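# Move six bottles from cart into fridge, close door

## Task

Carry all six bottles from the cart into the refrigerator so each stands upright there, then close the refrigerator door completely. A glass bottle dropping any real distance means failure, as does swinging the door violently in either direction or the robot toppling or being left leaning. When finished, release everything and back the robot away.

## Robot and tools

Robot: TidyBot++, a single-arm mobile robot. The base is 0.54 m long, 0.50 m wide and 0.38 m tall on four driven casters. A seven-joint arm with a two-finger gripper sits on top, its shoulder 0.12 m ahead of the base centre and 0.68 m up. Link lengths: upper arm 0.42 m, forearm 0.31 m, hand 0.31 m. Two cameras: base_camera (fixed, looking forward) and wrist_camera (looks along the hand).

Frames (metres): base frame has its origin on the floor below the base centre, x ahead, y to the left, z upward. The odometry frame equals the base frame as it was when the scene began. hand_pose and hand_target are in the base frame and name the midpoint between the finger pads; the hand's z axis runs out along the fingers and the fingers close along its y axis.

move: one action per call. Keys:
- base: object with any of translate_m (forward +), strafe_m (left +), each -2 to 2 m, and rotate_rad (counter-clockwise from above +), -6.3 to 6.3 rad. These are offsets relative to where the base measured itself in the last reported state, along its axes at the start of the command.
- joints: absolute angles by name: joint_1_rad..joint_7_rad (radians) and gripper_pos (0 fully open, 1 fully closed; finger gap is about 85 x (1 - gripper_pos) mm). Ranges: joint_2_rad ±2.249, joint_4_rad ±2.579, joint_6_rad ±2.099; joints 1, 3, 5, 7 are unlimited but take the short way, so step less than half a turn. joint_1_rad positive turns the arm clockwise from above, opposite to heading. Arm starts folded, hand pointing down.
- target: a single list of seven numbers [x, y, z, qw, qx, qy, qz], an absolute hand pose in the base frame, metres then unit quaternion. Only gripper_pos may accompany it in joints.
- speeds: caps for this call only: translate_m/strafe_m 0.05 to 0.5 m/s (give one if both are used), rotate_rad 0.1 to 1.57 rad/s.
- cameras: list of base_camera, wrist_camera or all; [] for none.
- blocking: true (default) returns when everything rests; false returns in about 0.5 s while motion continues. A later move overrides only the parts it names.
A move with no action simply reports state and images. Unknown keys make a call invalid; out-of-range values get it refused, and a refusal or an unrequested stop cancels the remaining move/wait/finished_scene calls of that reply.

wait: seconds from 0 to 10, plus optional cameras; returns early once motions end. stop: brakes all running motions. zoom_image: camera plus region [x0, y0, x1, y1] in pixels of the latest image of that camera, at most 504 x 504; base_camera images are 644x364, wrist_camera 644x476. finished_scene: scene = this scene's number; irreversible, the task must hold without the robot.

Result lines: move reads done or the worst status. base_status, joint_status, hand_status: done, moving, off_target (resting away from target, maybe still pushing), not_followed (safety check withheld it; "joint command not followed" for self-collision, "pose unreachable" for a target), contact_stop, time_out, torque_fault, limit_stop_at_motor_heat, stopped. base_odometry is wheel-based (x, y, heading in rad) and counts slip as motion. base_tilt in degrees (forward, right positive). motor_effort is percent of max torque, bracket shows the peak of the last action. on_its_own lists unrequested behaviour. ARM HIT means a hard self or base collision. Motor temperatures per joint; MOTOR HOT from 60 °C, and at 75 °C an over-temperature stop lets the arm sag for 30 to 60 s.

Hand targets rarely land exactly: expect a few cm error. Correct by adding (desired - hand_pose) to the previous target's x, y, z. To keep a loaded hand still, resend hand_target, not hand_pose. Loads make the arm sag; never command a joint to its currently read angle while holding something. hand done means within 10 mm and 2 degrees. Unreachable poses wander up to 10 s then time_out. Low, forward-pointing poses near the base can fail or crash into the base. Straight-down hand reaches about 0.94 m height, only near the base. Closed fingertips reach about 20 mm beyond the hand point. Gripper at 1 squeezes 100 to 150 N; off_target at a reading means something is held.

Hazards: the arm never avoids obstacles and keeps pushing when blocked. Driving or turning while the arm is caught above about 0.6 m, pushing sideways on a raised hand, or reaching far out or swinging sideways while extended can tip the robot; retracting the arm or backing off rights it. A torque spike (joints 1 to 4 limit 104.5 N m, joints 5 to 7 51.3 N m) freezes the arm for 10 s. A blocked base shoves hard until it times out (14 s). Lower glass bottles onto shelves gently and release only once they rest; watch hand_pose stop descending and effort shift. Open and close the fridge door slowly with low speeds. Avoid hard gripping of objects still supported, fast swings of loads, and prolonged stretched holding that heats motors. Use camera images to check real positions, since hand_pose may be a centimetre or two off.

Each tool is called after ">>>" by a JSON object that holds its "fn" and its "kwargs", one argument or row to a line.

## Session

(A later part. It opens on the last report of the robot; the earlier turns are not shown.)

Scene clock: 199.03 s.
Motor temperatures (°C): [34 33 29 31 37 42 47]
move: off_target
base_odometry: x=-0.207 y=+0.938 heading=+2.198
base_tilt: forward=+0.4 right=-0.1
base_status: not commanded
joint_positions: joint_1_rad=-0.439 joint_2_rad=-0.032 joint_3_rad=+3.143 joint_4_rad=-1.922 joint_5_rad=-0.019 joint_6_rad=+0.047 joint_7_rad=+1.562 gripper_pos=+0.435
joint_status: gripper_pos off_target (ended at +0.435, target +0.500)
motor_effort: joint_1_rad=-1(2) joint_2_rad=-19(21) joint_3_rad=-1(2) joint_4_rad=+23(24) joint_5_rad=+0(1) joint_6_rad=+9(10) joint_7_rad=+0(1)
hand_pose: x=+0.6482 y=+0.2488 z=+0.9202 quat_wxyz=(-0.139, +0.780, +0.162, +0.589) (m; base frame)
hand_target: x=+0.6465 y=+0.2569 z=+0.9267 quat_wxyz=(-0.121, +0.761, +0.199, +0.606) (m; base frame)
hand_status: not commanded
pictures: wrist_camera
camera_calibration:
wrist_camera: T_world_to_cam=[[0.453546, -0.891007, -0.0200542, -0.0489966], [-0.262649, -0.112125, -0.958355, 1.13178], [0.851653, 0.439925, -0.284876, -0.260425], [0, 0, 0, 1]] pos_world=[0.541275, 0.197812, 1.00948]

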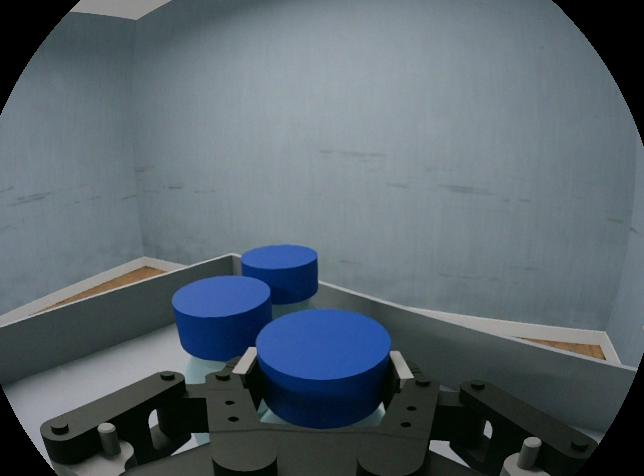

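>>> {"fn": "move", "kwargs": {
  "joints": {"joint_2_rad": -0.057, "joint_4_rad": -1.79, "joint_6_rad": -0.06, "gripper_pos": 0.6},
  "cameras": ["wrist_camera"]
}}

>>> {"fn": "move", "kwargs": {
  "joints": {"joint_2_rad": -0.12, "joint_4_rad": -1.44, "joint_6_rad": -0.42},
  "cameras": ["wrist_camera"]
}}

Scene clock: 200.57 s.
Motor temperatures (°C): [34 33 29 31 37 42 47]
move: off_target
base_odometry: x=-0.207 y=+0.938 heading=+2.198
base_tilt: forward=+0.4 right=-0.1
base_status: not commanded
joint_positions: joint_1_rad=-0.439 joint_2_rad=-0.035 joint_3_rad=+3.143 joint_4_rad=-1.846 joint_5_rad=-0.019 joint_6_rad=-0.047 joint_7_rad=+1.563 gripper_pos=+0.435
joint_status: joint_4_rad off_target (ended at -1.846, target -1.790); gripper_pos off_target (ended at +0.435, target +0.600); the others done
motor_effort: joint_1_rad=-1(2) joint_2_rad=-24(26) joint_3_rad=-2(2) joint_4_rad=+27(29) joint_5_rad=+0(1) joint_6_rad=+13(14) joint_7_rad=-1(1)
hand_pose: x=+0.6520 y=+0.2511 z=+0.9390 quat_wxyz=(-0.138, +0.784, +0.164, +0.582) (m; base frame)
hand_target: x=+0.6498 y=+0.2575 z=+0.9825 quat_wxyz=(-0.121, +0.756, +0.196, +0.613) (m; base frame)
hand_status: not commanded
pictures: wrist_camera
camera_calibration:
wrist_camera: T_world_to_cam=[[0.454963, -0.89028, -0.0202353, -0.0491924], [-0.27621, -0.119477, -0.953642, 1.15731], [0.846591, 0.439461, -0.300262, -0.241499], [0, 0, 0, 1]] pos_world=[0.546492, 0.200606, 1.03015]

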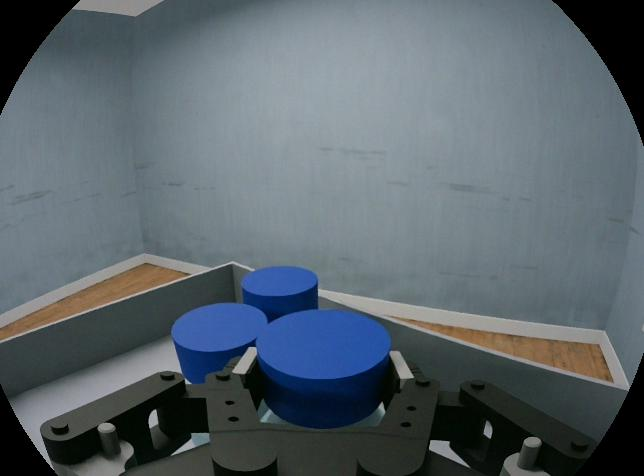

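Scene clock: 202.33 s.
Motor temperatures (°C): [34 33 29 31 37 42 47]
move: off_target
base_odometry: x=-0.207 y=+0.938 heading=+2.198
base_tilt: forward=+0.4 right=+0.0
base_status: not commanded
joint_positions: joint_1_rad=-0.441 joint_2_rad=-0.105 joint_3_rad=+3.143 joint_4_rad=-1.487 joint_5_rad=-0.019 joint_6_rad=-0.395 joint_7_rad=+1.564 gripper_pos=+0.435
joint_status: joint_4_rad off_target (ended at -1.487, target -1.440); the others done
motor_effort: joint_1_rad=+1(2) joint_2_rad=-22(27) joint_3_rad=+0(3) joint_4_rad=+27(30) joint_5_rad=+0(1) joint_6_rad=+12(14) joint_7_rad=+0(1)
hand_pose: x=+0.6329 y=+0.2451 z=+1.0958 quat_wxyz=(-0.148, +0.759, +0.162, +0.613) (m; base frame)
hand_target: x=+0.6247 y=+0.2429 z=+1.1252 quat_wxyz=(-0.123, +0.740, +0.189, +0.633) (m; base frame)
hand_status: not commanded
pictures: wrist_camera
camera_calibration:
wrist_camera: T_world_to_cam=[[0.463671, -0.885861, -0.0160903, -0.0537701], [-0.203311, -0.0887048, -0.975088, 1.27061], [0.862365, 0.455392, -0.221235, -0.276063], [0, 0, 0, 1]] pos_world=[0.521328, 0.190793, 1.17701]

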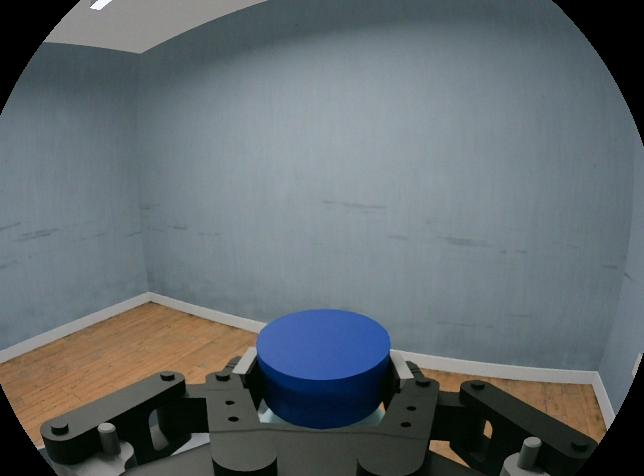

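>>> {"fn": "move", "kwargs": {
  "base": {"translate_m": -0.40, "strafe_m": 0.96, "rotate_rad": 1.563},
  "joints": {"joint_1_rad": -0.115, "joint_2_rad": -0.51, "joint_4_rad": -1.57, "joint_6_rad": -0.73},
  "speeds": {"rotate_rad": 0.8},
  "cameras": ["wrist_camera"]
}}

Scene clock: 207.57 s.
Motor temperatures (°C): [34 33 29 31 37 42 47]
move: done
base_odometry: x=-0.749 y=+0.050 heading=-2.521
base_tilt: forward=+0.4 right=-0.1
base_status: done
joint_positions: joint_1_rad=-0.131 joint_2_rad=-0.493 joint_3_rad=+3.142 joint_4_rad=-1.580 joint_5_rad=-0.019 joint_6_rad=-0.707 joint_7_rad=+1.564 gripper_pos=+0.435
joint_status: all done
motor_effort: joint_1_rad=+0(3) joint_2_rad=-5(24) joint_3_rad=+1(4) joint_4_rad=+25(29) joint_5_rad=+0(1) joint_6_rad=+12(13) joint_7_rad=+0(1)
hand_pose: x=+0.4979 y=+0.0548 z=+1.1296 quat_wxyz=(-0.052, +0.780, +0.046, +0.622) (m; base frame)
hand_target: x=+0.4895 y=+0.0400 z=+1.1351 quat_wxyz=(-0.014, +0.778, +0.062, +0.625) (m; base frame)
hand_status: not commanded
pictures: wrist_camera
camera_calibration:
wrist_camera: T_world_to_cam=[[0.177984, -0.98392, -0.0149434, -0.0129193], [-0.237461, -0.028208, -0.970987, 1.26834], [0.954952, 0.176369, -0.238663, -0.076567], [0, 0, 0, 1]] pos_world=[0.376598, 0.0365698, 1.21307]

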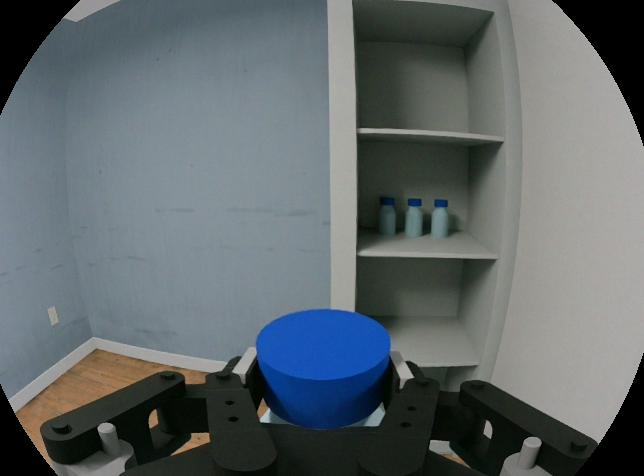

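>>> {"fn": "move", "kwargs": {
  "base": {"translate_m": 0.60, "strafe_m": -0.145},
  "joints": {"joint_2_rad": 0.05, "joint_4_rad": -1.15, "joint_6_rad": -0.475},
  "speeds": {"translate_m": 0.4},
  "cameras": ["wrist_camera", "base_camera"]
}}

Scene clock: 210.60 s.
Motor temperatures (°C): [34 33 29 31 37 42 47]
move: off_target
base_odometry: x=-1.322 y=-0.181 heading=-2.520
base_tilt: forward=+0.4 right=+0.0
base_status: done
joint_positions: joint_1_rad=-0.128 joint_2_rad=+0.071 joint_3_rad=+3.142 joint_4_rad=-1.204 joint_5_rad=-0.019 joint_6_rad=-0.544 joint_7_rad=+1.564 gripper_pos=+0.435
joint_status: joint_4_rad off_target (ended at -1.204, target -1.150); the others done
motor_effort: joint_1_rad=+1(1) joint_2_rad=-29(33) joint_3_rad=+0(2) joint_4_rad=+26(29) joint_5_rad=+0(1) joint_6_rad=+12(14) joint_7_rad=+0(1)
hand_pose: x=+0.7454 y=+0.0851 z=+1.1169 quat_wxyz=(-0.050, +0.788, +0.044, +0.612) (m; base frame)
hand_target: x=+0.7387 y=+0.0701 z=+1.1836 quat_wxyz=(-0.016, +0.740, +0.061, +0.669) (m; base frame)
hand_status: not commanded
pictures: base_camera, wrist_camera
camera_calibration:
wrist_camera: T_world_to_cam=[[0.172534, -0.984856, -0.0170463, -0.0208796], [-0.260879, -0.0290011, -0.964936, 1.3264], [0.949829, 0.170931, -0.261932, -0.291075], [0, 0, 0, 1]] pos_world=[0.626103, 0.0676575, 1.20329]

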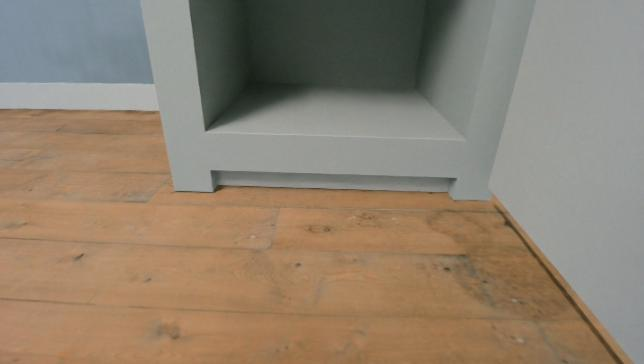

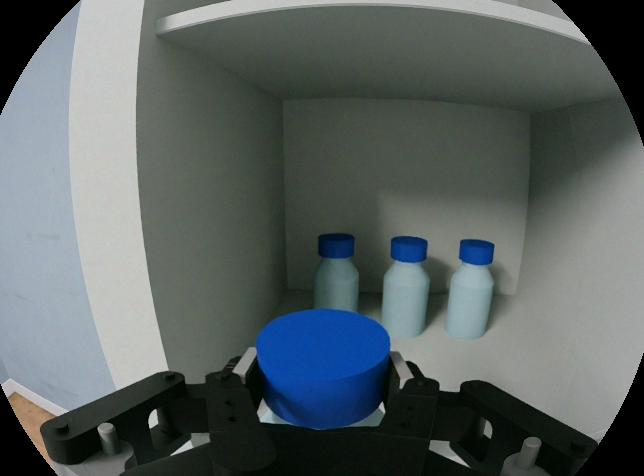

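>>> {"fn": "move", "kwargs": {
  "base": {"translate_m": 0.215, "strafe_m": 0.037},
  "speeds": {"translate_m": 0.25},
  "cameras": ["wrist_camera", "base_camera"]
}}

Scene clock: 213.77 s.
Motor temperatures (°C): [34 33 29 31 37 42 47]
move: done
base_odometry: x=-1.475 y=-0.336 heading=-2.521
base_tilt: forward=+0.4 right=+0.0
base_status: done
joint_positions: joint_1_rad=-0.127 joint_2_rad=+0.070 joint_3_rad=+3.142 joint_4_rad=-1.200 joint_5_rad=-0.019 joint_6_rad=-0.540 joint_7_rad=+1.564 gripper_pos=+0.435
joint_status: not commanded
motor_effort: joint_1_rad=+0(3) joint_2_rad=-29(34) joint_3_rad=+0(2) joint_4_rad=+27(28) joint_5_rad=+0(1) joint_6_rad=+12(13) joint_7_rad=+0(1)
hand_pose: x=+0.7453 y=+0.0846 z=+1.1214 quat_wxyz=(-0.050, +0.785, +0.044, +0.616) (m; base frame)
hand_target: x=+0.7387 y=+0.0701 z=+1.1836 quat_wxyz=(-0.016, +0.740, +0.061, +0.669) (m; base frame)
hand_status: not commanded
pictures: base_camera, wrist_camera
camera_calibration:
wrist_camera: T_world_to_cam=[[0.171954, -0.984964, -0.0166474, -0.0212503], [-0.251904, -0.0276273, -0.967358, 1.32662], [0.952353, 0.170535, -0.252867, -0.301717], [0, 0, 0, 1]] pos_world=[0.625177, 0.0671735, 1.20667]

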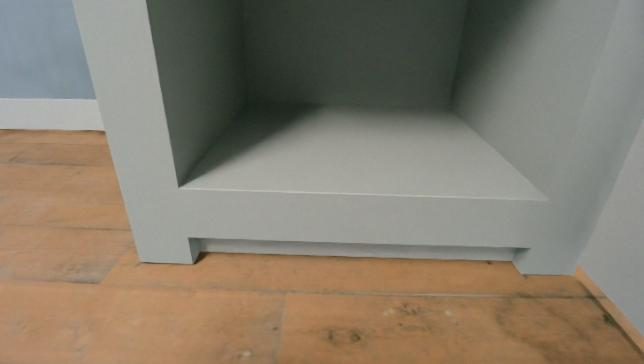

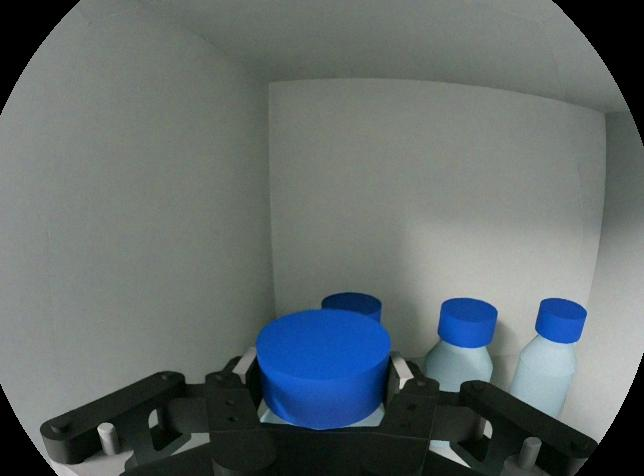

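>>> {"fn": "move", "kwargs": {
  "joints": {"joint_2_rad": 0.033, "joint_4_rad": -1.29, "joint_6_rad": -0.38},
  "cameras": ["wrist_camera"]
}}

Scene clock: 217.10 s.
Motor temperatures (°C): [34 33 29 31 37 42 47]
move: done
base_odometry: x=-1.475 y=-0.336 heading=-2.521
base_tilt: forward=+0.4 right=-0.1
base_status: not commanded
joint_positions: joint_1_rad=-0.127 joint_2_rad=+0.058 joint_3_rad=+3.142 joint_4_rad=-1.305 joint_5_rad=-0.019 joint_6_rad=-0.452 joint_7_rad=+1.564 gripper_pos=+0.435
joint_status: all done
motor_effort: joint_1_rad=+0(1) joint_2_rad=-28(31) joint_3_rad=+0(1) joint_4_rad=+28(29) joint_5_rad=+0(0) joint_6_rad=+12(13) joint_7_rad=+0(1)
hand_pose: x=+0.7473 y=+0.0844 z=+1.0918 quat_wxyz=(-0.050, +0.787, +0.043, +0.614) (m; base frame)
hand_target: x=+0.7422 y=+0.0710 z=+1.1384 quat_wxyz=(-0.016, +0.750, +0.062, +0.659) (m; base frame)
hand_status: not commanded
pictures: wrist_camera
camera_calibration:
wrist_camera: T_world_to_cam=[[0.170238, -0.985251, -0.0173072, -0.0202754], [-0.256862, -0.0274121, -0.966059, 1.30073], [0.951336, 0.168905, -0.25774, -0.304873], [0, 0, 0, 1]] pos_world=[0.627598, 0.0671742, 1.17766]

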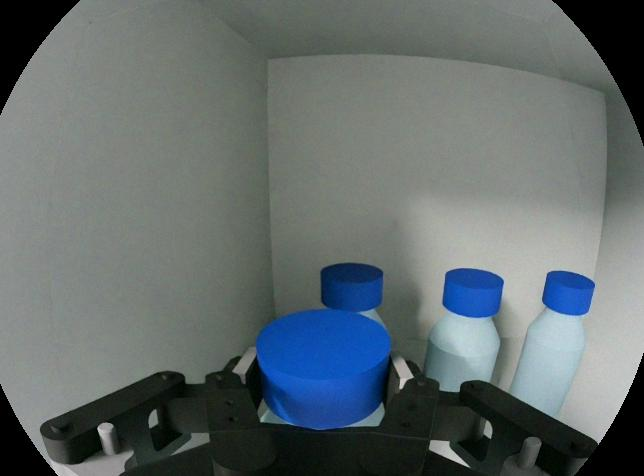

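>>> {"fn": "move", "kwargs": {
  "joints": {"joint_2_rad": 0.026, "joint_4_rad": -1.34, "joint_6_rad": -0.34},
  "cameras": []
}}

>>> {"fn": "move", "kwargs": {
  "joints": {"joint_2_rad": 0.021, "joint_4_rad": -1.373, "joint_6_rad": -0.312},
  "cameras": ["wrist_camera"]
}}

Scene clock: 218.07 s.
Motor temperatures (°C): [34 33 29 31 37 42 47]
move: done
base_odometry: x=-1.475 y=-0.336 heading=-2.521
base_tilt: forward=+0.4 right=-0.1
base_status: not commanded
joint_positions: joint_1_rad=-0.127 joint_2_rad=+0.051 joint_3_rad=+3.142 joint_4_rad=-1.353 joint_5_rad=-0.019 joint_6_rad=-0.409 joint_7_rad=+1.564 gripper_pos=+0.435
joint_status: all done
motor_effort: joint_1_rad=+0(1) joint_2_rad=-28(31) joint_3_rad=+0(1) joint_4_rad=+27(29) joint_5_rad=+0(0) joint_6_rad=+12(13) joint_7_rad=+0(0)
hand_pose: x=+0.7470 y=+0.0841 z=+1.0799 quat_wxyz=(-0.050, +0.786, +0.043, +0.615) (m; base frame)
hand_target: x=+0.7421 y=+0.0712 z=+1.1244 quat_wxyz=(-0.016, +0.751, +0.063, +0.658) (m; base frame)
hand_status: not commanded
pictures: none
No camera images: "cameras" was empty.

Scene clock: 218.73 s.
Motor temperatures (°C): [34 33 29 31 37 42 47]
move: done
base_odometry: x=-1.475 y=-0.336 heading=-2.521
base_tilt: forward=+0.4 right=+0.0
base_status: not commanded
joint_positions: joint_1_rad=-0.127 joint_2_rad=+0.046 joint_3_rad=+3.142 joint_4_rad=-1.385 joint_5_rad=-0.019 joint_6_rad=-0.379 joint_7_rad=+1.564 gripper_pos=+0.435
joint_status: all done
motor_effort: joint_1_rad=+0(1) joint_2_rad=-28(30) joint_3_rad=+0(1) joint_4_rad=+27(29) joint_5_rad=+0(1) joint_6_rad=+12(13) joint_7_rad=+0(0)
hand_pose: x=+0.7465 y=+0.0839 z=+1.0718 quat_wxyz=(-0.050, +0.785, +0.043, +0.615) (m; base frame)
hand_target: x=+0.7417 y=+0.0714 z=+1.1158 quat_wxyz=(-0.016, +0.751, +0.063, +0.658) (m; base frame)
hand_status: not commanded
pictures: wrist_camera
camera_calibration:
wrist_camera: T_world_to_cam=[[0.16894, -0.985473, -0.0174031, -0.019894], [-0.253644, -0.0264067, -0.966937, 1.27965], [0.95243, 0.167769, -0.254421, -0.313484], [0, 0, 0, 1]] pos_world=[0.626509, 0.0667792, 1.15724]

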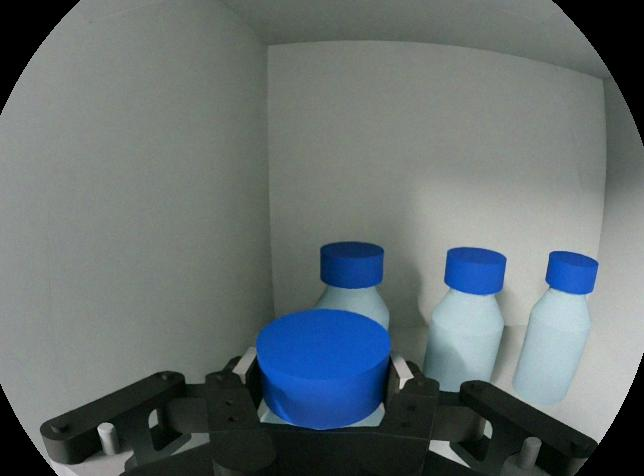

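>>> {"fn": "move", "kwargs": {
  "joints": {"joint_2_rad": 0.026, "joint_4_rad": -1.39, "joint_6_rad": -0.315},
  "cameras": []
}}

>>> {"fn": "move", "kwargs": {
  "joints": {"joint_2_rad": 0.031, "joint_4_rad": -1.40, "joint_6_rad": -0.32},
  "cameras": ["wrist_camera"]
}}

Scene clock: 219.70 s.
Motor temperatures (°C): [34 33 29 31 37 42 47]
move: done
base_odometry: x=-1.475 y=-0.336 heading=-2.521
base_tilt: forward=+0.4 right=-0.1
base_status: not commanded
joint_positions: joint_1_rad=-0.127 joint_2_rad=+0.046 joint_3_rad=+3.142 joint_4_rad=-1.398 joint_5_rad=-0.019 joint_6_rad=-0.377 joint_7_rad=+1.564 gripper_pos=+0.435
joint_status: all done
motor_effort: joint_1_rad=+0(1) joint_2_rad=-28(29) joint_3_rad=+0(1) joint_4_rad=+27(28) joint_5_rad=+0(1) joint_6_rad=+12(12) joint_7_rad=+0(0)
hand_pose: x=+0.7463 y=+0.0839 z=+1.0651 quat_wxyz=(-0.049, +0.788, +0.043, +0.612) (m; base frame)
hand_target: x=+0.7438 y=+0.0716 z=+1.1013 quat_wxyz=(-0.016, +0.759, +0.064, +0.648) (m; base frame)
hand_status: not commanded
pictures: none
No camera images: "cameras" was empty.

Scene clock: 220.17 s.
Motor temperatures (°C): [34 33 29 31 37 42 47]
move: done
base_odometry: x=-1.475 y=-0.336 heading=-2.521
base_tilt: forward=+0.4 right=+0.0
base_status: not commanded
joint_positions: joint_1_rad=-0.127 joint_2_rad=+0.046 joint_3_rad=+3.142 joint_4_rad=-1.399 joint_5_rad=-0.019 joint_6_rad=-0.375 joint_7_rad=+1.564 gripper_pos=+0.435
joint_status: all done
motor_effort: joint_1_rad=+1(1) joint_2_rad=-26(29) joint_3_rad=+0(1) joint_4_rad=+25(27) joint_5_rad=+0(0) joint_6_rad=+11(11) joint_7_rad=+0(1)
hand_pose: x=+0.7463 y=+0.0839 z=+1.0650 quat_wxyz=(-0.049, +0.788, +0.043, +0.612) (m; base frame)
hand_target: x=+0.7455 y=+0.0718 z=+1.0904 quat_wxyz=(-0.016, +0.765, +0.064, +0.640) (m; base frame)
hand_status: not commanded
pictures: wrist_camera
camera_calibration:
wrist_camera: T_world_to_cam=[[0.168708, -0.985505, -0.017801, -0.019424], [-0.262417, -0.0275003, -0.964563, 1.27712], [0.950092, 0.167401, -0.263253, -0.303805], [0, 0, 0, 1]] pos_world=[0.627058, 0.0668358, 1.15154]

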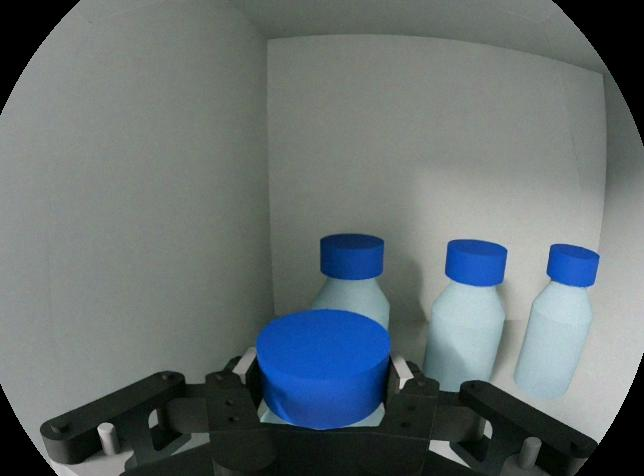

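>>> {"fn": "move", "kwargs": {
  "joints": {"joint_2_rad": 0.05, "joint_4_rad": -1.395, "joint_6_rad": -0.395},
  "cameras": []
}}

>>> {"fn": "move", "kwargs": {
  "joints": {"gripper_pos": 0.3},
  "cameras": ["wrist_camera"]
}}

Scene clock: 221.07 s.
Motor temperatures (°C): [34 33 29 31 37 42 47]
move: done
base_odometry: x=-1.475 y=-0.336 heading=-2.521
base_tilt: forward=+0.4 right=+0.0
base_status: not commanded
joint_positions: joint_1_rad=-0.127 joint_2_rad=+0.046 joint_3_rad=+3.142 joint_4_rad=-1.394 joint_5_rad=-0.019 joint_6_rad=-0.385 joint_7_rad=+1.564 gripper_pos=+0.435
joint_status: all done
motor_effort: joint_1_rad=+0(1) joint_2_rad=-25(27) joint_3_rad=+0(1) joint_4_rad=+22(26) joint_5_rad=+0(1) joint_6_rad=+7(11) joint_7_rad=+0(0)
hand_pose: x=+0.7458 y=+0.0838 z=+1.0648 quat_wxyz=(-0.049, +0.790, +0.043, +0.610) (m; base frame)
hand_target: x=+0.7479 y=+0.0716 z=+1.0587 quat_wxyz=(-0.014, +0.793, +0.066, +0.606) (m; base frame)
hand_status: not commanded
pictures: none
No camera images: "cameras" was empty.

Scene clock: 221.77 s.
Motor temperatures (°C): [34 33 29 31 37 42 47]
move: done
base_odometry: x=-1.475 y=-0.336 heading=-2.521
base_tilt: forward=+0.4 right=-0.1
base_status: not commanded
joint_positions: joint_1_rad=-0.127 joint_2_rad=+0.046 joint_3_rad=+3.142 joint_4_rad=-1.394 joint_5_rad=-0.019 joint_6_rad=-0.385 joint_7_rad=+1.564 gripper_pos=+0.300
joint_status: all done
motor_effort: joint_1_rad=+0(1) joint_2_rad=-24(26) joint_3_rad=+0(1) joint_4_rad=+23(24) joint_5_rad=+0(1) joint_6_rad=+9(9) joint_7_rad=+0(1)
hand_pose: x=+0.7458 y=+0.0838 z=+1.0648 quat_wxyz=(-0.049, +0.790, +0.043, +0.610) (m; base frame)
hand_target: x=+0.7479 y=+0.0716 z=+1.0587 quat_wxyz=(-0.014, +0.793, +0.066, +0.606) (m; base frame)
hand_status: not commanded
pictures: wrist_camera
camera_calibration:
wrist_camera: T_world_to_cam=[[0.168801, -0.985486, -0.018001, -0.0192072], [-0.267484, -0.0282236, -0.963149, 1.27915], [0.948661, 0.167396, -0.268366, -0.296823], [0, 0, 0, 1]] pos_world=[0.626979, 0.0668608, 1.15201]

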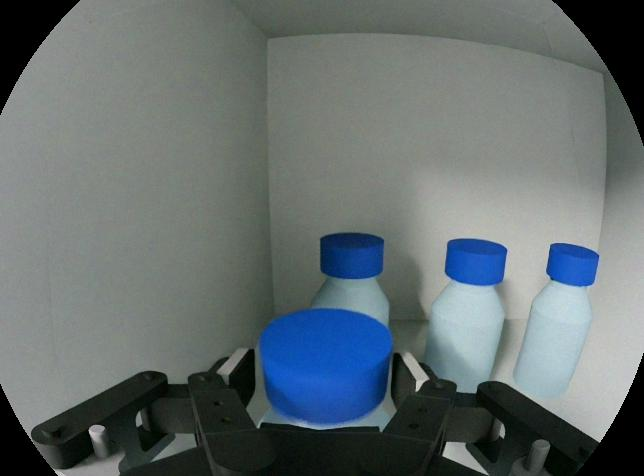

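>>> {"fn": "move", "kwargs": {
  "joints": {"gripper_pos": 0.1},
  "cameras": []
}}

>>> {"fn": "move", "kwargs": {
  "base": {"translate_m": -0.199, "strafe_m": -0.0255},
  "speeds": {"translate_m": 0.2},
  "cameras": ["wrist_camera", "base_camera"]
}}

Scene clock: 222.83 s.
Motor temperatures (°C): [34 33 29 31 37 42 47]
move: done
base_odometry: x=-1.475 y=-0.336 heading=-2.521
base_tilt: forward=+0.4 right=-0.1
base_status: not commanded
joint_positions: joint_1_rad=-0.127 joint_2_rad=+0.046 joint_3_rad=+3.142 joint_4_rad=-1.394 joint_5_rad=-0.019 joint_6_rad=-0.385 joint_7_rad=+1.564 gripper_pos=+0.100
joint_status: all done
motor_effort: joint_1_rad=+1(1) joint_2_rad=-24(25) joint_3_rad=+0(1) joint_4_rad=+23(23) joint_5_rad=+0(0) joint_6_rad=+9(9) joint_7_rad=-1(1)
hand_pose: x=+0.7458 y=+0.0838 z=+1.0648 quat_wxyz=(-0.049, +0.790, +0.043, +0.610) (m; base frame)
hand_target: x=+0.7479 y=+0.0716 z=+1.0587 quat_wxyz=(-0.014, +0.793, +0.066, +0.606) (m; base frame)
hand_status: not commanded
pictures: none
No camera images: "cameras" was empty.

Scene clock: 224.63 s.
Motor temperatures (°C): [34 33 29 31 37 42 47]
move: done
base_odometry: x=-1.328 y=-0.200 heading=-2.521
base_tilt: forward=+0.4 right=+0.0
base_status: done
joint_positions: joint_1_rad=-0.125 joint_2_rad=+0.040 joint_3_rad=+3.142 joint_4_rad=-1.394 joint_5_rad=-0.019 joint_6_rad=-0.385 joint_7_rad=+1.564 gripper_pos=+0.100
joint_status: not commanded
motor_effort: joint_1_rad=+1(2) joint_2_rad=-24(28) joint_3_rad=+0(2) joint_4_rad=+23(25) joint_5_rad=+0(1) joint_6_rad=+8(10) joint_7_rad=+0(1)
hand_pose: x=+0.7437 y=+0.0824 z=+1.0685 quat_wxyz=(-0.049, +0.788, +0.042, +0.612) (m; base frame)
hand_target: x=+0.7479 y=+0.0716 z=+1.0587 quat_wxyz=(-0.014, +0.793, +0.066, +0.606) (m; base frame)
hand_status: not commanded
pictures: base_camera, wrist_camera
camera_calibration:
wrist_camera: T_world_to_cam=[[0.167052, -0.985788, -0.017759, -0.0191639], [-0.261916, -0.027005, -0.964713, 1.27956], [0.950523, 0.165808, -0.262705, -0.300902], [0, 0, 0, 1]] pos_world=[0.624352, 0.0655549, 1.15502]

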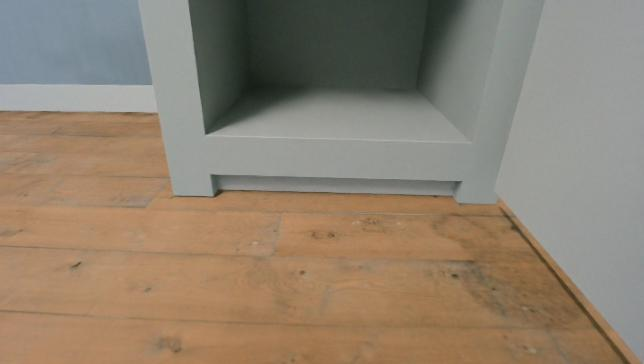

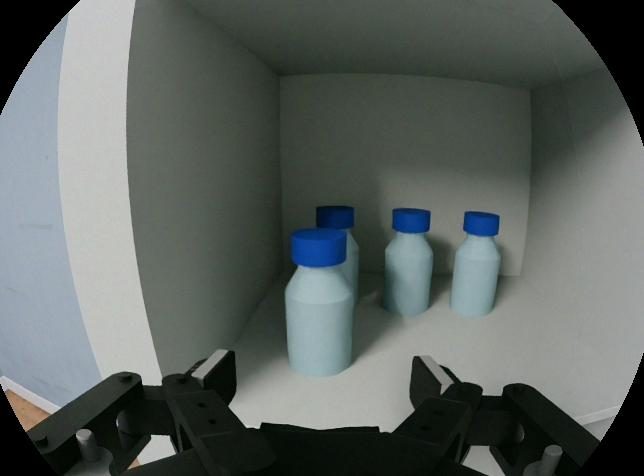

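>>> {"fn": "move", "kwargs": {
  "base": {"translate_m": -0.45, "strafe_m": -0.017},
  "joints": {"joint_1_rad": 0.0, "joint_2_rad": -0.12, "joint_4_rad": -1.46, "joint_6_rad": -0.42, "gripper_pos": 0.2},
  "cameras": []
}}

Scene clock: 227.33 s.
Motor temperatures (°C): [34 33 29 31 37 42 47]
move: done
base_odometry: x=-0.972 y=+0.076 heading=-2.520
base_tilt: forward=+0.4 right=+0.0
base_status: done
joint_positions: joint_1_rad=-0.013 joint_2_rad=-0.129 joint_3_rad=+3.142 joint_4_rad=-1.445 joint_5_rad=-0.019 joint_6_rad=-0.385 joint_7_rad=+1.564 gripper_pos=+0.200
joint_status: all done
motor_effort: joint_1_rad=+0(2) joint_2_rad=-16(31) joint_3_rad=+0(2) joint_4_rad=+22(25) joint_5_rad=+0(1) joint_6_rad=+9(10) joint_7_rad=+0(1)
hand_pose: x=+0.6778 y=+0.0106 z=+1.1377 quat_wxyz=(-0.015, +0.752, -0.002, +0.659) (m; base frame)
hand_target: x=+0.6804 y=-0.0012 z=+1.1129 quat_wxyz=(+0.021, +0.770, +0.020, +0.637) (m; base frame)
hand_status: not commanded
pictures: none
No camera images: "cameras" was empty.

>>> {"fn": "move", "kwargs": {
  "base": {"translate_m": -0.595, "strafe_m": -0.077, "rotate_rad": -1.843},
  "speeds": {"rotate_rad": 0.9},
  "joints": {"joint_1_rad": 0.0, "joint_2_rad": -0.03, "joint_4_rad": -1.934, "joint_6_rad": 0.092, "gripper_pos": 0.2},
  "cameras": ["wrist_camera", "base_camera"]
}}

Scene clock: 231.27 s.
Motor temperatures (°C): [34 33 29 31 37 42 47]
move: done
base_odometry: x=-0.533 y=+0.485 heading=+1.921
base_tilt: forward=+0.4 right=+0.0
base_status: done
joint_positions: joint_1_rad=-0.004 joint_2_rad=-0.042 joint_3_rad=+3.143 joint_4_rad=-1.920 joint_5_rad=-0.019 joint_6_rad=+0.044 joint_7_rad=+1.564 gripper_pos=+0.200
joint_status: all done
motor_effort: joint_1_rad=+1(3) joint_2_rad=-20(22) joint_3_rad=+0(3) joint_4_rad=+23(24) joint_5_rad=+0(1) joint_6_rad=+9(10) joint_7_rad=+0(1)
hand_pose: x=+0.7017 y=+0.0027 z=+0.9261 quat_wxyz=(-0.008, +0.794, -0.009, +0.608) (m; base frame)
hand_target: x=+0.7057 y=+0.0019 z=+0.9252 quat_wxyz=(+0.018, +0.787, +0.024, +0.617) (m; base frame)
hand_status: not commanded
pictures: base_camera, wrist_camera
camera_calibration:
wrist_camera: T_world_to_cam=[[0.0368235, -0.999166, -0.0176641, -0.00187799], [-0.277191, 0.00677006, -0.960791, 1.13602], [0.960109, 0.040276, -0.27671, -0.278646], [0, 0, 0, 1]] pos_world=[0.582495, 0.00165539, 1.01434]

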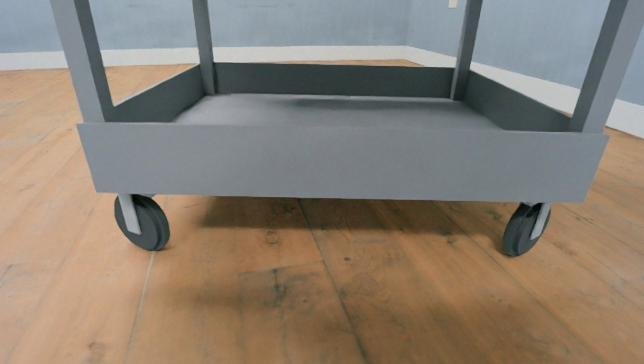

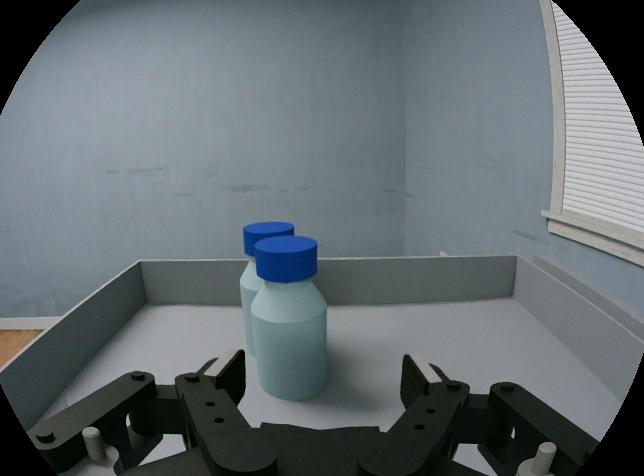

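>>> {"fn": "move", "kwargs": {
  "base": {"translate_m": 0.14, "strafe_m": 0.0385},
  "speeds": {"translate_m": 0.25},
  "cameras": ["wrist_camera"]
}}

Scene clock: 233.47 s.
Motor temperatures (°C): [34 33 29 31 37 42 47]
move: done
base_odometry: x=-0.617 y=+0.604 heading=+1.920
base_tilt: forward=+0.4 right=+0.0
base_status: done
joint_positions: joint_1_rad=-0.004 joint_2_rad=-0.033 joint_3_rad=+3.143 joint_4_rad=-1.921 joint_5_rad=-0.019 joint_6_rad=+0.047 joint_7_rad=+1.564 gripper_pos=+0.200
joint_status: not commanded
motor_effort: joint_1_rad=+1(1) joint_2_rad=-20(23) joint_3_rad=+0(1) joint_4_rad=+23(23) joint_5_rad=+0(0) joint_6_rad=+9(9) joint_7_rad=-1(1)
hand_pose: x=+0.7037 y=+0.0027 z=+0.9213 quat_wxyz=(-0.008, +0.796, -0.009, +0.605) (m; base frame)
hand_target: x=+0.7057 y=+0.0019 z=+0.9252 quat_wxyz=(+0.018, +0.787, +0.024, +0.617) (m; base frame)
hand_status: not commanded
pictures: wrist_camera
camera_calibration:
wrist_camera: T_world_to_cam=[[0.0366255, -0.999169, -0.0178787, -0.00172314], [-0.283938, 0.00674865, -0.958819, 1.13491], [0.958143, 0.0401936, -0.283455, -0.274306], [0, 0, 0, 1]] pos_world=[0.58513, 0.00164456, 1.01038]

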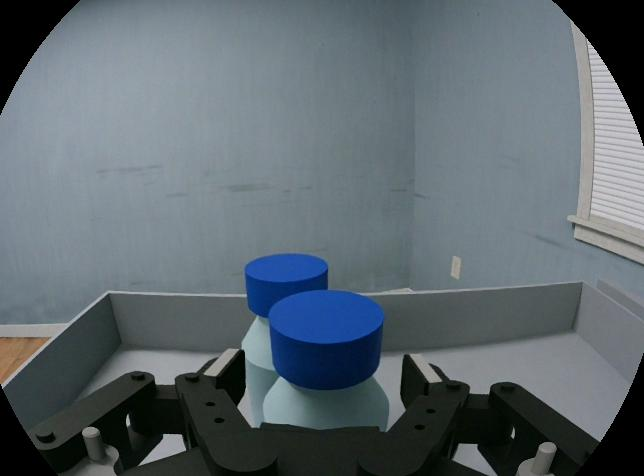

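>>> {"fn": "move", "kwargs": {
  "base": {"translate_m": 0.039},
  "speeds": {"translate_m": 0.1},
  "cameras": ["wrist_camera"]
}}

Scene clock: 234.70 s.
Motor temperatures (°C): [34 33 29 31 37 42 47]
move: done
base_odometry: x=-0.630 y=+0.640 heading=+1.920
base_tilt: forward=+0.4 right=-0.1
base_status: done
joint_positions: joint_1_rad=-0.004 joint_2_rad=-0.034 joint_3_rad=+3.143 joint_4_rad=-1.922 joint_5_rad=-0.019 joint_6_rad=+0.047 joint_7_rad=+1.564 gripper_pos=+0.200
joint_status: not commanded
motor_effort: joint_1_rad=+0(1) joint_2_rad=-21(23) joint_3_rad=+1(2) joint_4_rad=+22(23) joint_5_rad=+0(1) joint_6_rad=+9(9) joint_7_rad=+0(0)
hand_pose: x=+0.7035 y=+0.0027 z=+0.9216 quat_wxyz=(-0.008, +0.796, -0.009, +0.606) (m; base frame)
hand_target: x=+0.7057 y=+0.0019 z=+0.9252 quat_wxyz=(+0.018, +0.787, +0.024, +0.617) (m; base frame)
hand_status: not commanded
pictures: wrist_camera
camera_calibration:
wrist_camera: T_world_to_cam=[[0.0366294, -0.999169, -0.0178523, -0.00173915], [-0.283246, 0.00675128, -0.959024, 1.13479], [0.958348, 0.0401851, -0.282763, -0.274746], [0, 0, 0, 1]] pos_world=[0.584791, 0.00164168, 1.01057]

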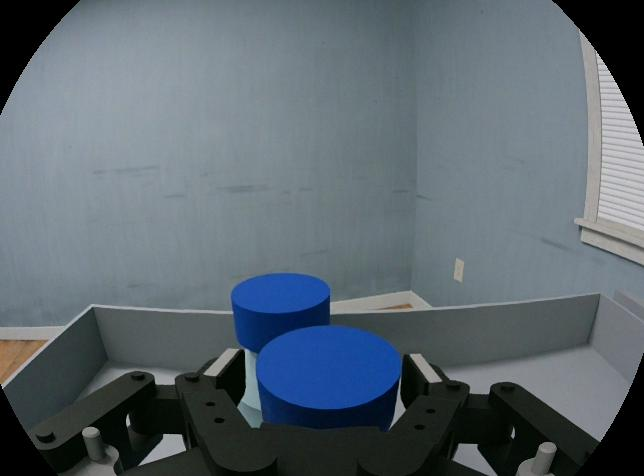

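>>> {"fn": "move", "kwargs": {
  "base": {"translate_m": -0.008, "strafe_m": -0.002},
  "speeds": {"translate_m": 0.1},
  "cameras": ["wrist_camera"]
}}

Scene clock: 235.87 s.
Motor temperatures (°C): [34 33 29 31 37 42 47]
move: done
base_odometry: x=-0.626 y=+0.633 heading=+1.920
base_tilt: forward=+0.4 right=-0.1
base_status: done
joint_positions: joint_1_rad=-0.004 joint_2_rad=-0.037 joint_3_rad=+3.143 joint_4_rad=-1.923 joint_5_rad=-0.019 joint_6_rad=+0.048 joint_7_rad=+1.564 gripper_pos=+0.200
joint_status: not commanded
motor_effort: joint_1_rad=+0(2) joint_2_rad=-20(24) joint_3_rad=+1(1) joint_4_rad=+22(23) joint_5_rad=+0(0) joint_6_rad=+9(10) joint_7_rad=+0(1)
hand_pose: x=+0.7027 y=+0.0027 z=+0.9226 quat_wxyz=(-0.008, +0.795, -0.009, +0.606) (m; base frame)
hand_target: x=+0.7057 y=+0.0019 z=+0.9252 quat_wxyz=(+0.018, +0.787, +0.024, +0.617) (m; base frame)
hand_status: not commanded
pictures: wrist_camera
camera_calibration:
wrist_camera: T_world_to_cam=[[0.036658, -0.99917, -0.0177862, -0.00177749], [-0.281345, 0.0067594, -0.959583, 1.13474], [0.958906, 0.0401805, -0.280863, -0.275828], [0, 0, 0, 1]] pos_world=[0.583811, 0.00163671, 1.01138]

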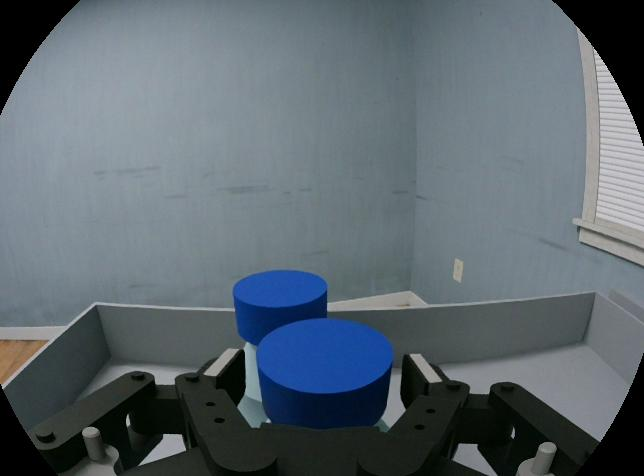

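>>> {"fn": "move", "kwargs": {
  "joints": {"gripper_pos": 0.5},
  "cameras": ["wrist_camera"]
}}

Scene clock: 236.77 s.
Motor temperatures (°C): [34 33 29 31 37 42 47]
move: off_target
base_odometry: x=-0.626 y=+0.633 heading=+1.920
base_tilt: forward=+0.4 right=+0.0
base_status: not commanded
joint_positions: joint_1_rad=-0.004 joint_2_rad=-0.037 joint_3_rad=+3.143 joint_4_rad=-1.923 joint_5_rad=-0.019 joint_6_rad=+0.048 joint_7_rad=+1.564 gripper_pos=+0.430
joint_status: gripper_pos off_target (ended at +0.430, target +0.500)
motor_effort: joint_1_rad=+0(2) joint_2_rad=-20(20) joint_3_rad=+0(2) joint_4_rad=+23(23) joint_5_rad=+0(1) joint_6_rad=+9(9) joint_7_rad=+0(1)
hand_pose: x=+0.7026 y=+0.0025 z=+0.9229 quat_wxyz=(-0.008, +0.795, -0.010, +0.607) (m; base frame)
hand_target: x=+0.7057 y=+0.0019 z=+0.9252 quat_wxyz=(+0.018, +0.787, +0.024, +0.617) (m; base frame)
hand_status: not commanded
pictures: wrist_camera
camera_calibration:
wrist_camera: T_world_to_cam=[[0.0362786, -0.999184, -0.0177606, -0.00175464], [-0.280617, 0.00687181, -0.959795, 1.13466], [0.959134, 0.039804, -0.280138, -0.276505], [0, 0, 0, 1]] pos_world=[0.583674, 0.00145561, 1.01155]

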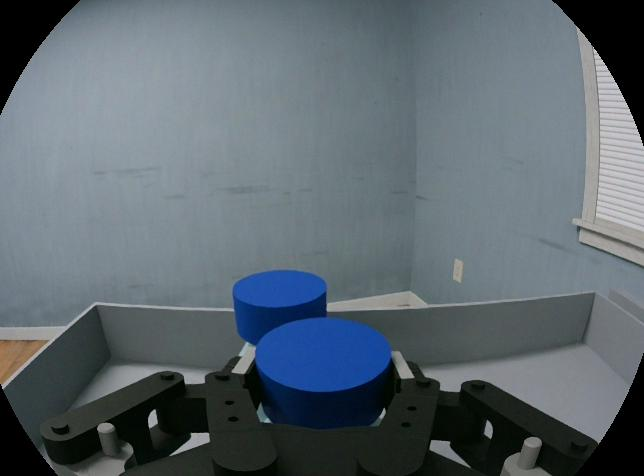

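>>> {"fn": "move", "kwargs": {
  "joints": {"joint_2_rad": -0.057, "joint_4_rad": -1.79, "joint_6_rad": -0.06, "gripper_pos": 0.6},
  "cameras": []
}}

>>> {"fn": "move", "kwargs": {
  "joints": {"joint_2_rad": -0.12, "joint_4_rad": -1.44, "joint_6_rad": -0.42},
  "cameras": ["wrist_camera"]
}}

Scene clock: 238.33 s.
Motor temperatures (°C): [34 33 29 31 37 42 47]
move: off_target
base_odometry: x=-0.626 y=+0.633 heading=+1.920
base_tilt: forward=+0.4 right=+0.0
base_status: not commanded
joint_positions: joint_1_rad=-0.004 joint_2_rad=-0.036 joint_3_rad=+3.143 joint_4_rad=-1.854 joint_5_rad=-0.019 joint_6_rad=-0.054 joint_7_rad=+1.564 gripper_pos=+0.430
joint_status: joint_4_rad off_target (ended at -1.854, target -1.790); gripper_pos off_target (ended at +0.430, target +0.600); the others done
motor_effort: joint_1_rad=+0(1) joint_2_rad=-25(26) joint_3_rad=-1(1) joint_4_rad=+29(29) joint_5_rad=+0(0) joint_6_rad=+13(14) joint_7_rad=+0(1)
hand_pose: x=+0.7057 y=+0.0031 z=+0.9328 quat_wxyz=(-0.009, +0.805, -0.009, +0.593) (m; base frame)
hand_target: x=+0.7089 y=+0.0010 z=+0.9825 quat_wxyz=(+0.019, +0.781, +0.023, +0.624) (m; base frame)
hand_status: not commanded
pictures: none
No camera images: "cameras" was empty.

Scene clock: 240.13 s.
Motor temperatures (°C): [34 33 29 31 37 42 47]
move: off_target
base_odometry: x=-0.626 y=+0.633 heading=+1.920
base_tilt: forward=+0.4 right=+0.0
base_status: not commanded
joint_positions: joint_1_rad=-0.004 joint_2_rad=-0.100 joint_3_rad=+3.143 joint_4_rad=-1.492 joint_5_rad=-0.019 joint_6_rad=-0.401 joint_7_rad=+1.564 gripper_pos=+0.430
joint_status: joint_4_rad off_target (ended at -1.492, target -1.440); the others done
motor_effort: joint_1_rad=+1(1) joint_2_rad=-24(28) joint_3_rad=+0(1) joint_4_rad=+28(31) joint_5_rad=+0(0) joint_6_rad=+13(15) joint_7_rad=+0(1)
hand_pose: x=+0.6902 y=+0.0050 z=+1.0874 quat_wxyz=(-0.011, +0.781, -0.006, +0.624) (m; base frame)
hand_target: x=+0.6800 y=-0.0012 z=+1.1252 quat_wxyz=(+0.022, +0.764, +0.019, +0.644) (m; base frame)
hand_status: not commanded
pictures: wrist_camera
camera_calibration:
wrist_camera: T_world_to_cam=[[0.0456251, -0.998818, -0.0167376, -0.00337753], [-0.238303, 0.00538892, -0.971176, 1.27219], [0.970118, 0.0482986, -0.237776, -0.272331], [0, 0, 0, 1]] pos_world=[0.567514, 0.00292395, 1.17071]

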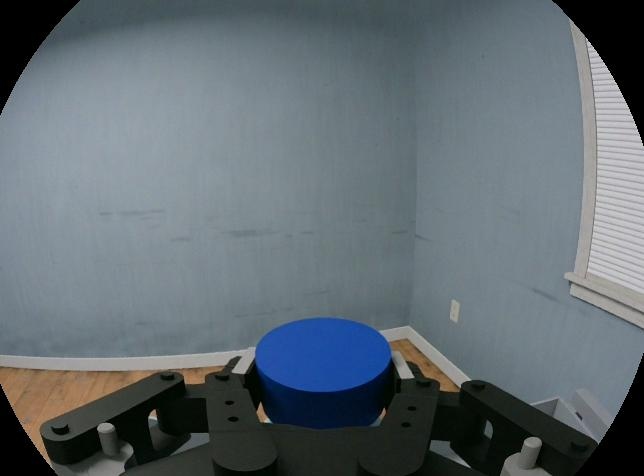

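>>> {"fn": "move", "kwargs": {
  "base": {"translate_m": -0.502, "strafe_m": 0.341, "rotate_rad": 1.842},
  "speeds": {"rotate_rad": 0.9},
  "joints": {"joint_1_rad": 0.07, "joint_2_rad": -0.51, "joint_4_rad": -1.57, "joint_6_rad": -0.73},
  "cameras": ["wrist_camera", "base_camera"]
}}

Scene clock: 243.93 s.
Motor temperatures (°C): [34 33 29 31 37 42 47]
move: done
base_odometry: x=-0.775 y=+0.045 heading=-2.522
base_tilt: forward=+0.4 right=-0.1
base_status: done
joint_positions: joint_1_rad=+0.055 joint_2_rad=-0.494 joint_3_rad=+3.140 joint_4_rad=-1.583 joint_5_rad=-0.019 joint_6_rad=-0.712 joint_7_rad=+1.564 gripper_pos=+0.430
joint_status: all done
motor_effort: joint_1_rad=+0(3) joint_2_rad=-6(29) joint_3_rad=+0(5) joint_4_rad=+26(30) joint_5_rad=+0(1) joint_6_rad=+13(14) joint_7_rad=+0(1)
hand_pose: x=+0.5010 y=-0.0148 z=+1.1266 quat_wxyz=(+0.005, +0.783, -0.025, +0.621) (m; base frame)
hand_target: x=+0.4905 y=-0.0289 z=+1.1351 quat_wxyz=(+0.044, +0.780, -0.010, +0.624) (m; base frame)
hand_status: not commanded
pictures: base_camera, wrist_camera
camera_calibration:
wrist_camera: T_world_to_cam=[[-0.00468688, -0.999887, -0.0142999, 0.00852755], [-0.245521, 0.015013, -0.969275, 1.26694], [0.96938, -0.00103194, -0.245564, -0.0700612], [0, 0, 0, 1]] pos_world=[0.379018, -0.0105663, 1.21093]

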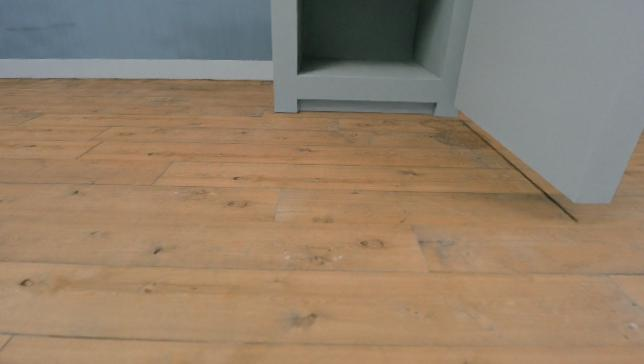

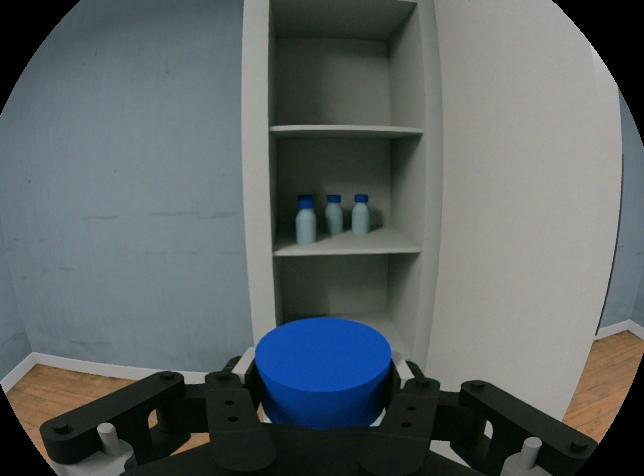

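>>> {"fn": "move", "kwargs": {
  "base": {"translate_m": 0.55, "strafe_m": -0.055},
  "speeds": {"translate_m": 0.4},
  "joints": {"joint_1_rad": 0.07, "joint_2_rad": 0.05, "joint_4_rad": -1.15, "joint_6_rad": -0.475},
  "cameras": ["wrist_camera", "base_camera"]
}}

Scene clock: 247.63 s.
Motor temperatures (°C): [34 33 29 31 37 42 47]
move: off_target
base_odometry: x=-1.255 y=-0.230 heading=-2.521
base_tilt: forward=+0.4 right=-0.1
base_status: done
joint_positions: joint_1_rad=+0.055 joint_2_rad=+0.078 joint_3_rad=+3.140 joint_4_rad=-1.210 joint_5_rad=-0.019 joint_6_rad=-0.549 joint_7_rad=+1.564 gripper_pos=+0.430
joint_status: joint_4_rad off_target (ended at -1.210, target -1.150); the others done
motor_effort: joint_1_rad=+0(1) joint_2_rad=-30(35) joint_3_rad=+0(1) joint_4_rad=+27(29) joint_5_rad=+0(1) joint_6_rad=+13(14) joint_7_rad=+0(1)
hand_pose: x=+0.7532 y=-0.0296 z=+1.1073 quat_wxyz=(+0.005, +0.794, -0.027, +0.607) (m; base frame)
hand_target: x=+0.7410 y=-0.0451 z=+1.1836 quat_wxyz=(+0.046, +0.743, -0.008, +0.668) (m; base frame)
hand_status: not commanded
pictures: base_camera, wrist_camera
camera_calibration:
wrist_camera: T_world_to_cam=[[-0.00832726, -0.999804, -0.0179876, 0.00150187], [-0.279341, 0.019598, -0.959992, 1.32571], [0.960156, -0.00296941, -0.27945, -0.274942], [0, 0, 0, 1]] pos_world=[0.634326, -0.0252961, 1.19587]

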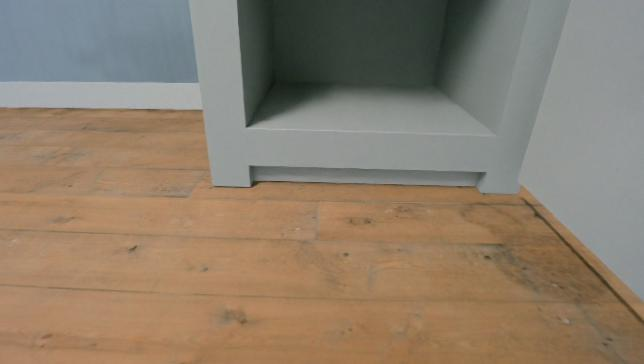

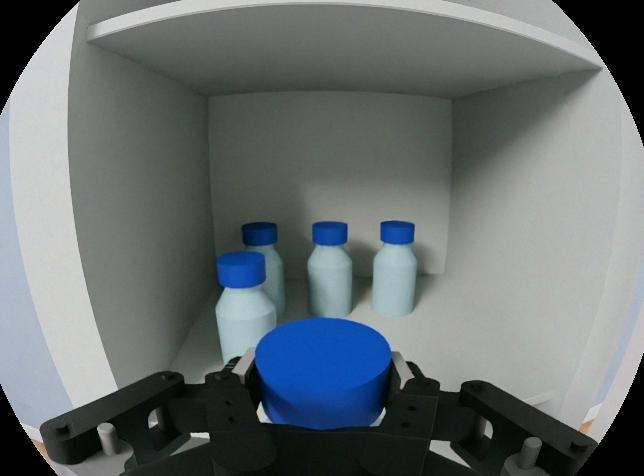

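>>> {"fn": "move", "kwargs": {
  "base": {"translate_m": 0.13, "strafe_m": -0.016},
  "speeds": {"translate_m": 0.25},
  "cameras": ["wrist_camera", "base_camera"]
}}

Scene clock: 250.70 s.
Motor temperatures (°C): [34 33 29 31 37 42 47]
move: done
base_odometry: x=-1.370 y=-0.293 heading=-2.521
base_tilt: forward=+0.4 right=+0.0
base_status: done
joint_positions: joint_1_rad=+0.055 joint_2_rad=+0.076 joint_3_rad=+3.140 joint_4_rad=-1.206 joint_5_rad=-0.019 joint_6_rad=-0.546 joint_7_rad=+1.564 gripper_pos=+0.430
joint_status: not commanded
motor_effort: joint_1_rad=+0(2) joint_2_rad=-30(35) joint_3_rad=+0(1) joint_4_rad=+28(29) joint_5_rad=+0(1) joint_6_rad=+13(14) joint_7_rad=+0(1)
hand_pose: x=+0.7526 y=-0.0297 z=+1.1116 quat_wxyz=(+0.005, +0.792, -0.027, +0.610) (m; base frame)
hand_target: x=+0.7410 y=-0.0451 z=+1.1836 quat_wxyz=(+0.046, +0.743, -0.008, +0.668) (m; base frame)
hand_status: not commanded
pictures: base_camera, wrist_camera
camera_calibration:
wrist_camera: T_world_to_cam=[[-0.00852649, -0.999808, -0.0176167, 0.0011458], [-0.271197, 0.0192691, -0.962331, 1.32609], [0.962486, -0.00342773, -0.271309, -0.283916], [0, 0, 0, 1]] pos_world=[0.632906, -0.0253802, 1.19913]

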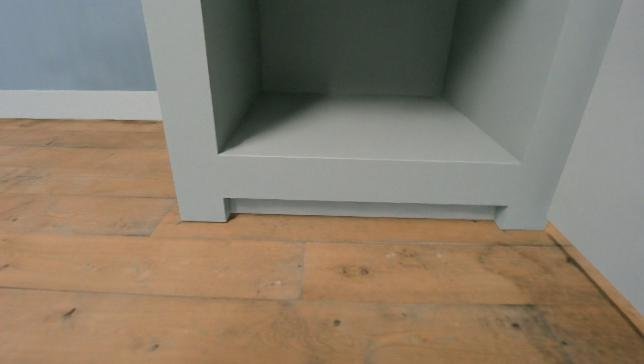

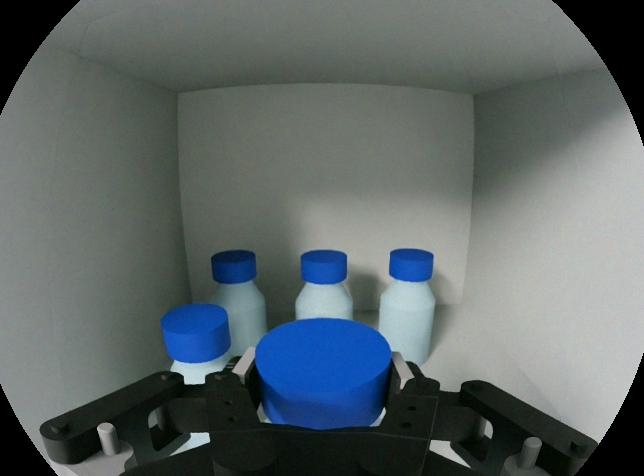

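>>> {"fn": "move", "kwargs": {
  "base": {"translate_m": 0.115, "strafe_m": -0.003},
  "speeds": {"translate_m": 0.2},
  "cameras": ["wrist_camera"]
}}

Scene clock: 252.93 s.
Motor temperatures (°C): [34 34 29 31 37 42 47]
move: done
base_odometry: x=-1.465 y=-0.357 heading=-2.521
base_tilt: forward=+0.4 right=+0.0
base_status: done
joint_positions: joint_1_rad=+0.056 joint_2_rad=+0.076 joint_3_rad=+3.140 joint_4_rad=-1.205 joint_5_rad=-0.019 joint_6_rad=-0.545 joint_7_rad=+1.564 gripper_pos=+0.430
joint_status: not commanded
motor_effort: joint_1_rad=+1(2) joint_2_rad=-30(35) joint_3_rad=+0(2) joint_4_rad=+27(29) joint_5_rad=+0(1) joint_6_rad=+13(14) joint_7_rad=+0(1)
hand_pose: x=+0.7526 y=-0.0303 z=+1.1128 quat_wxyz=(+0.006, +0.791, -0.028, +0.612) (m; base frame)
hand_target: x=+0.7410 y=-0.0451 z=+1.1836 quat_wxyz=(+0.046, +0.743, -0.008, +0.668) (m; base frame)
hand_status: not commanded
pictures: wrist_camera
camera_calibration:
wrist_camera: T_world_to_cam=[[-0.0093233, -0.999803, -0.0175024, 0.00110981], [-0.26863, 0.019364, -0.963049, 1.3262], [0.963198, -0.00427714, -0.268757, -0.28703], [0, 0, 0, 1]] pos_world=[0.632735, -0.0257987, 1.20008]

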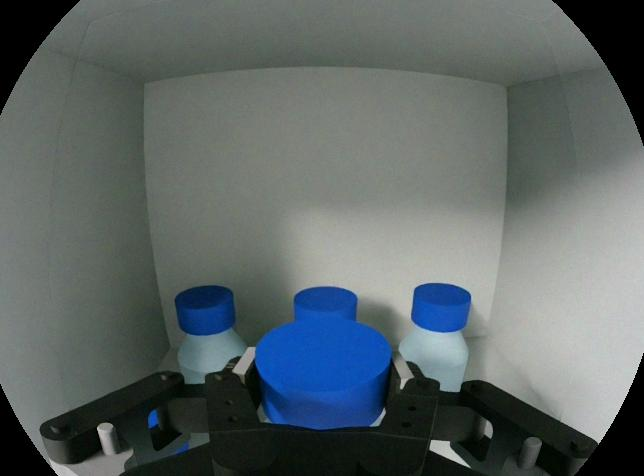

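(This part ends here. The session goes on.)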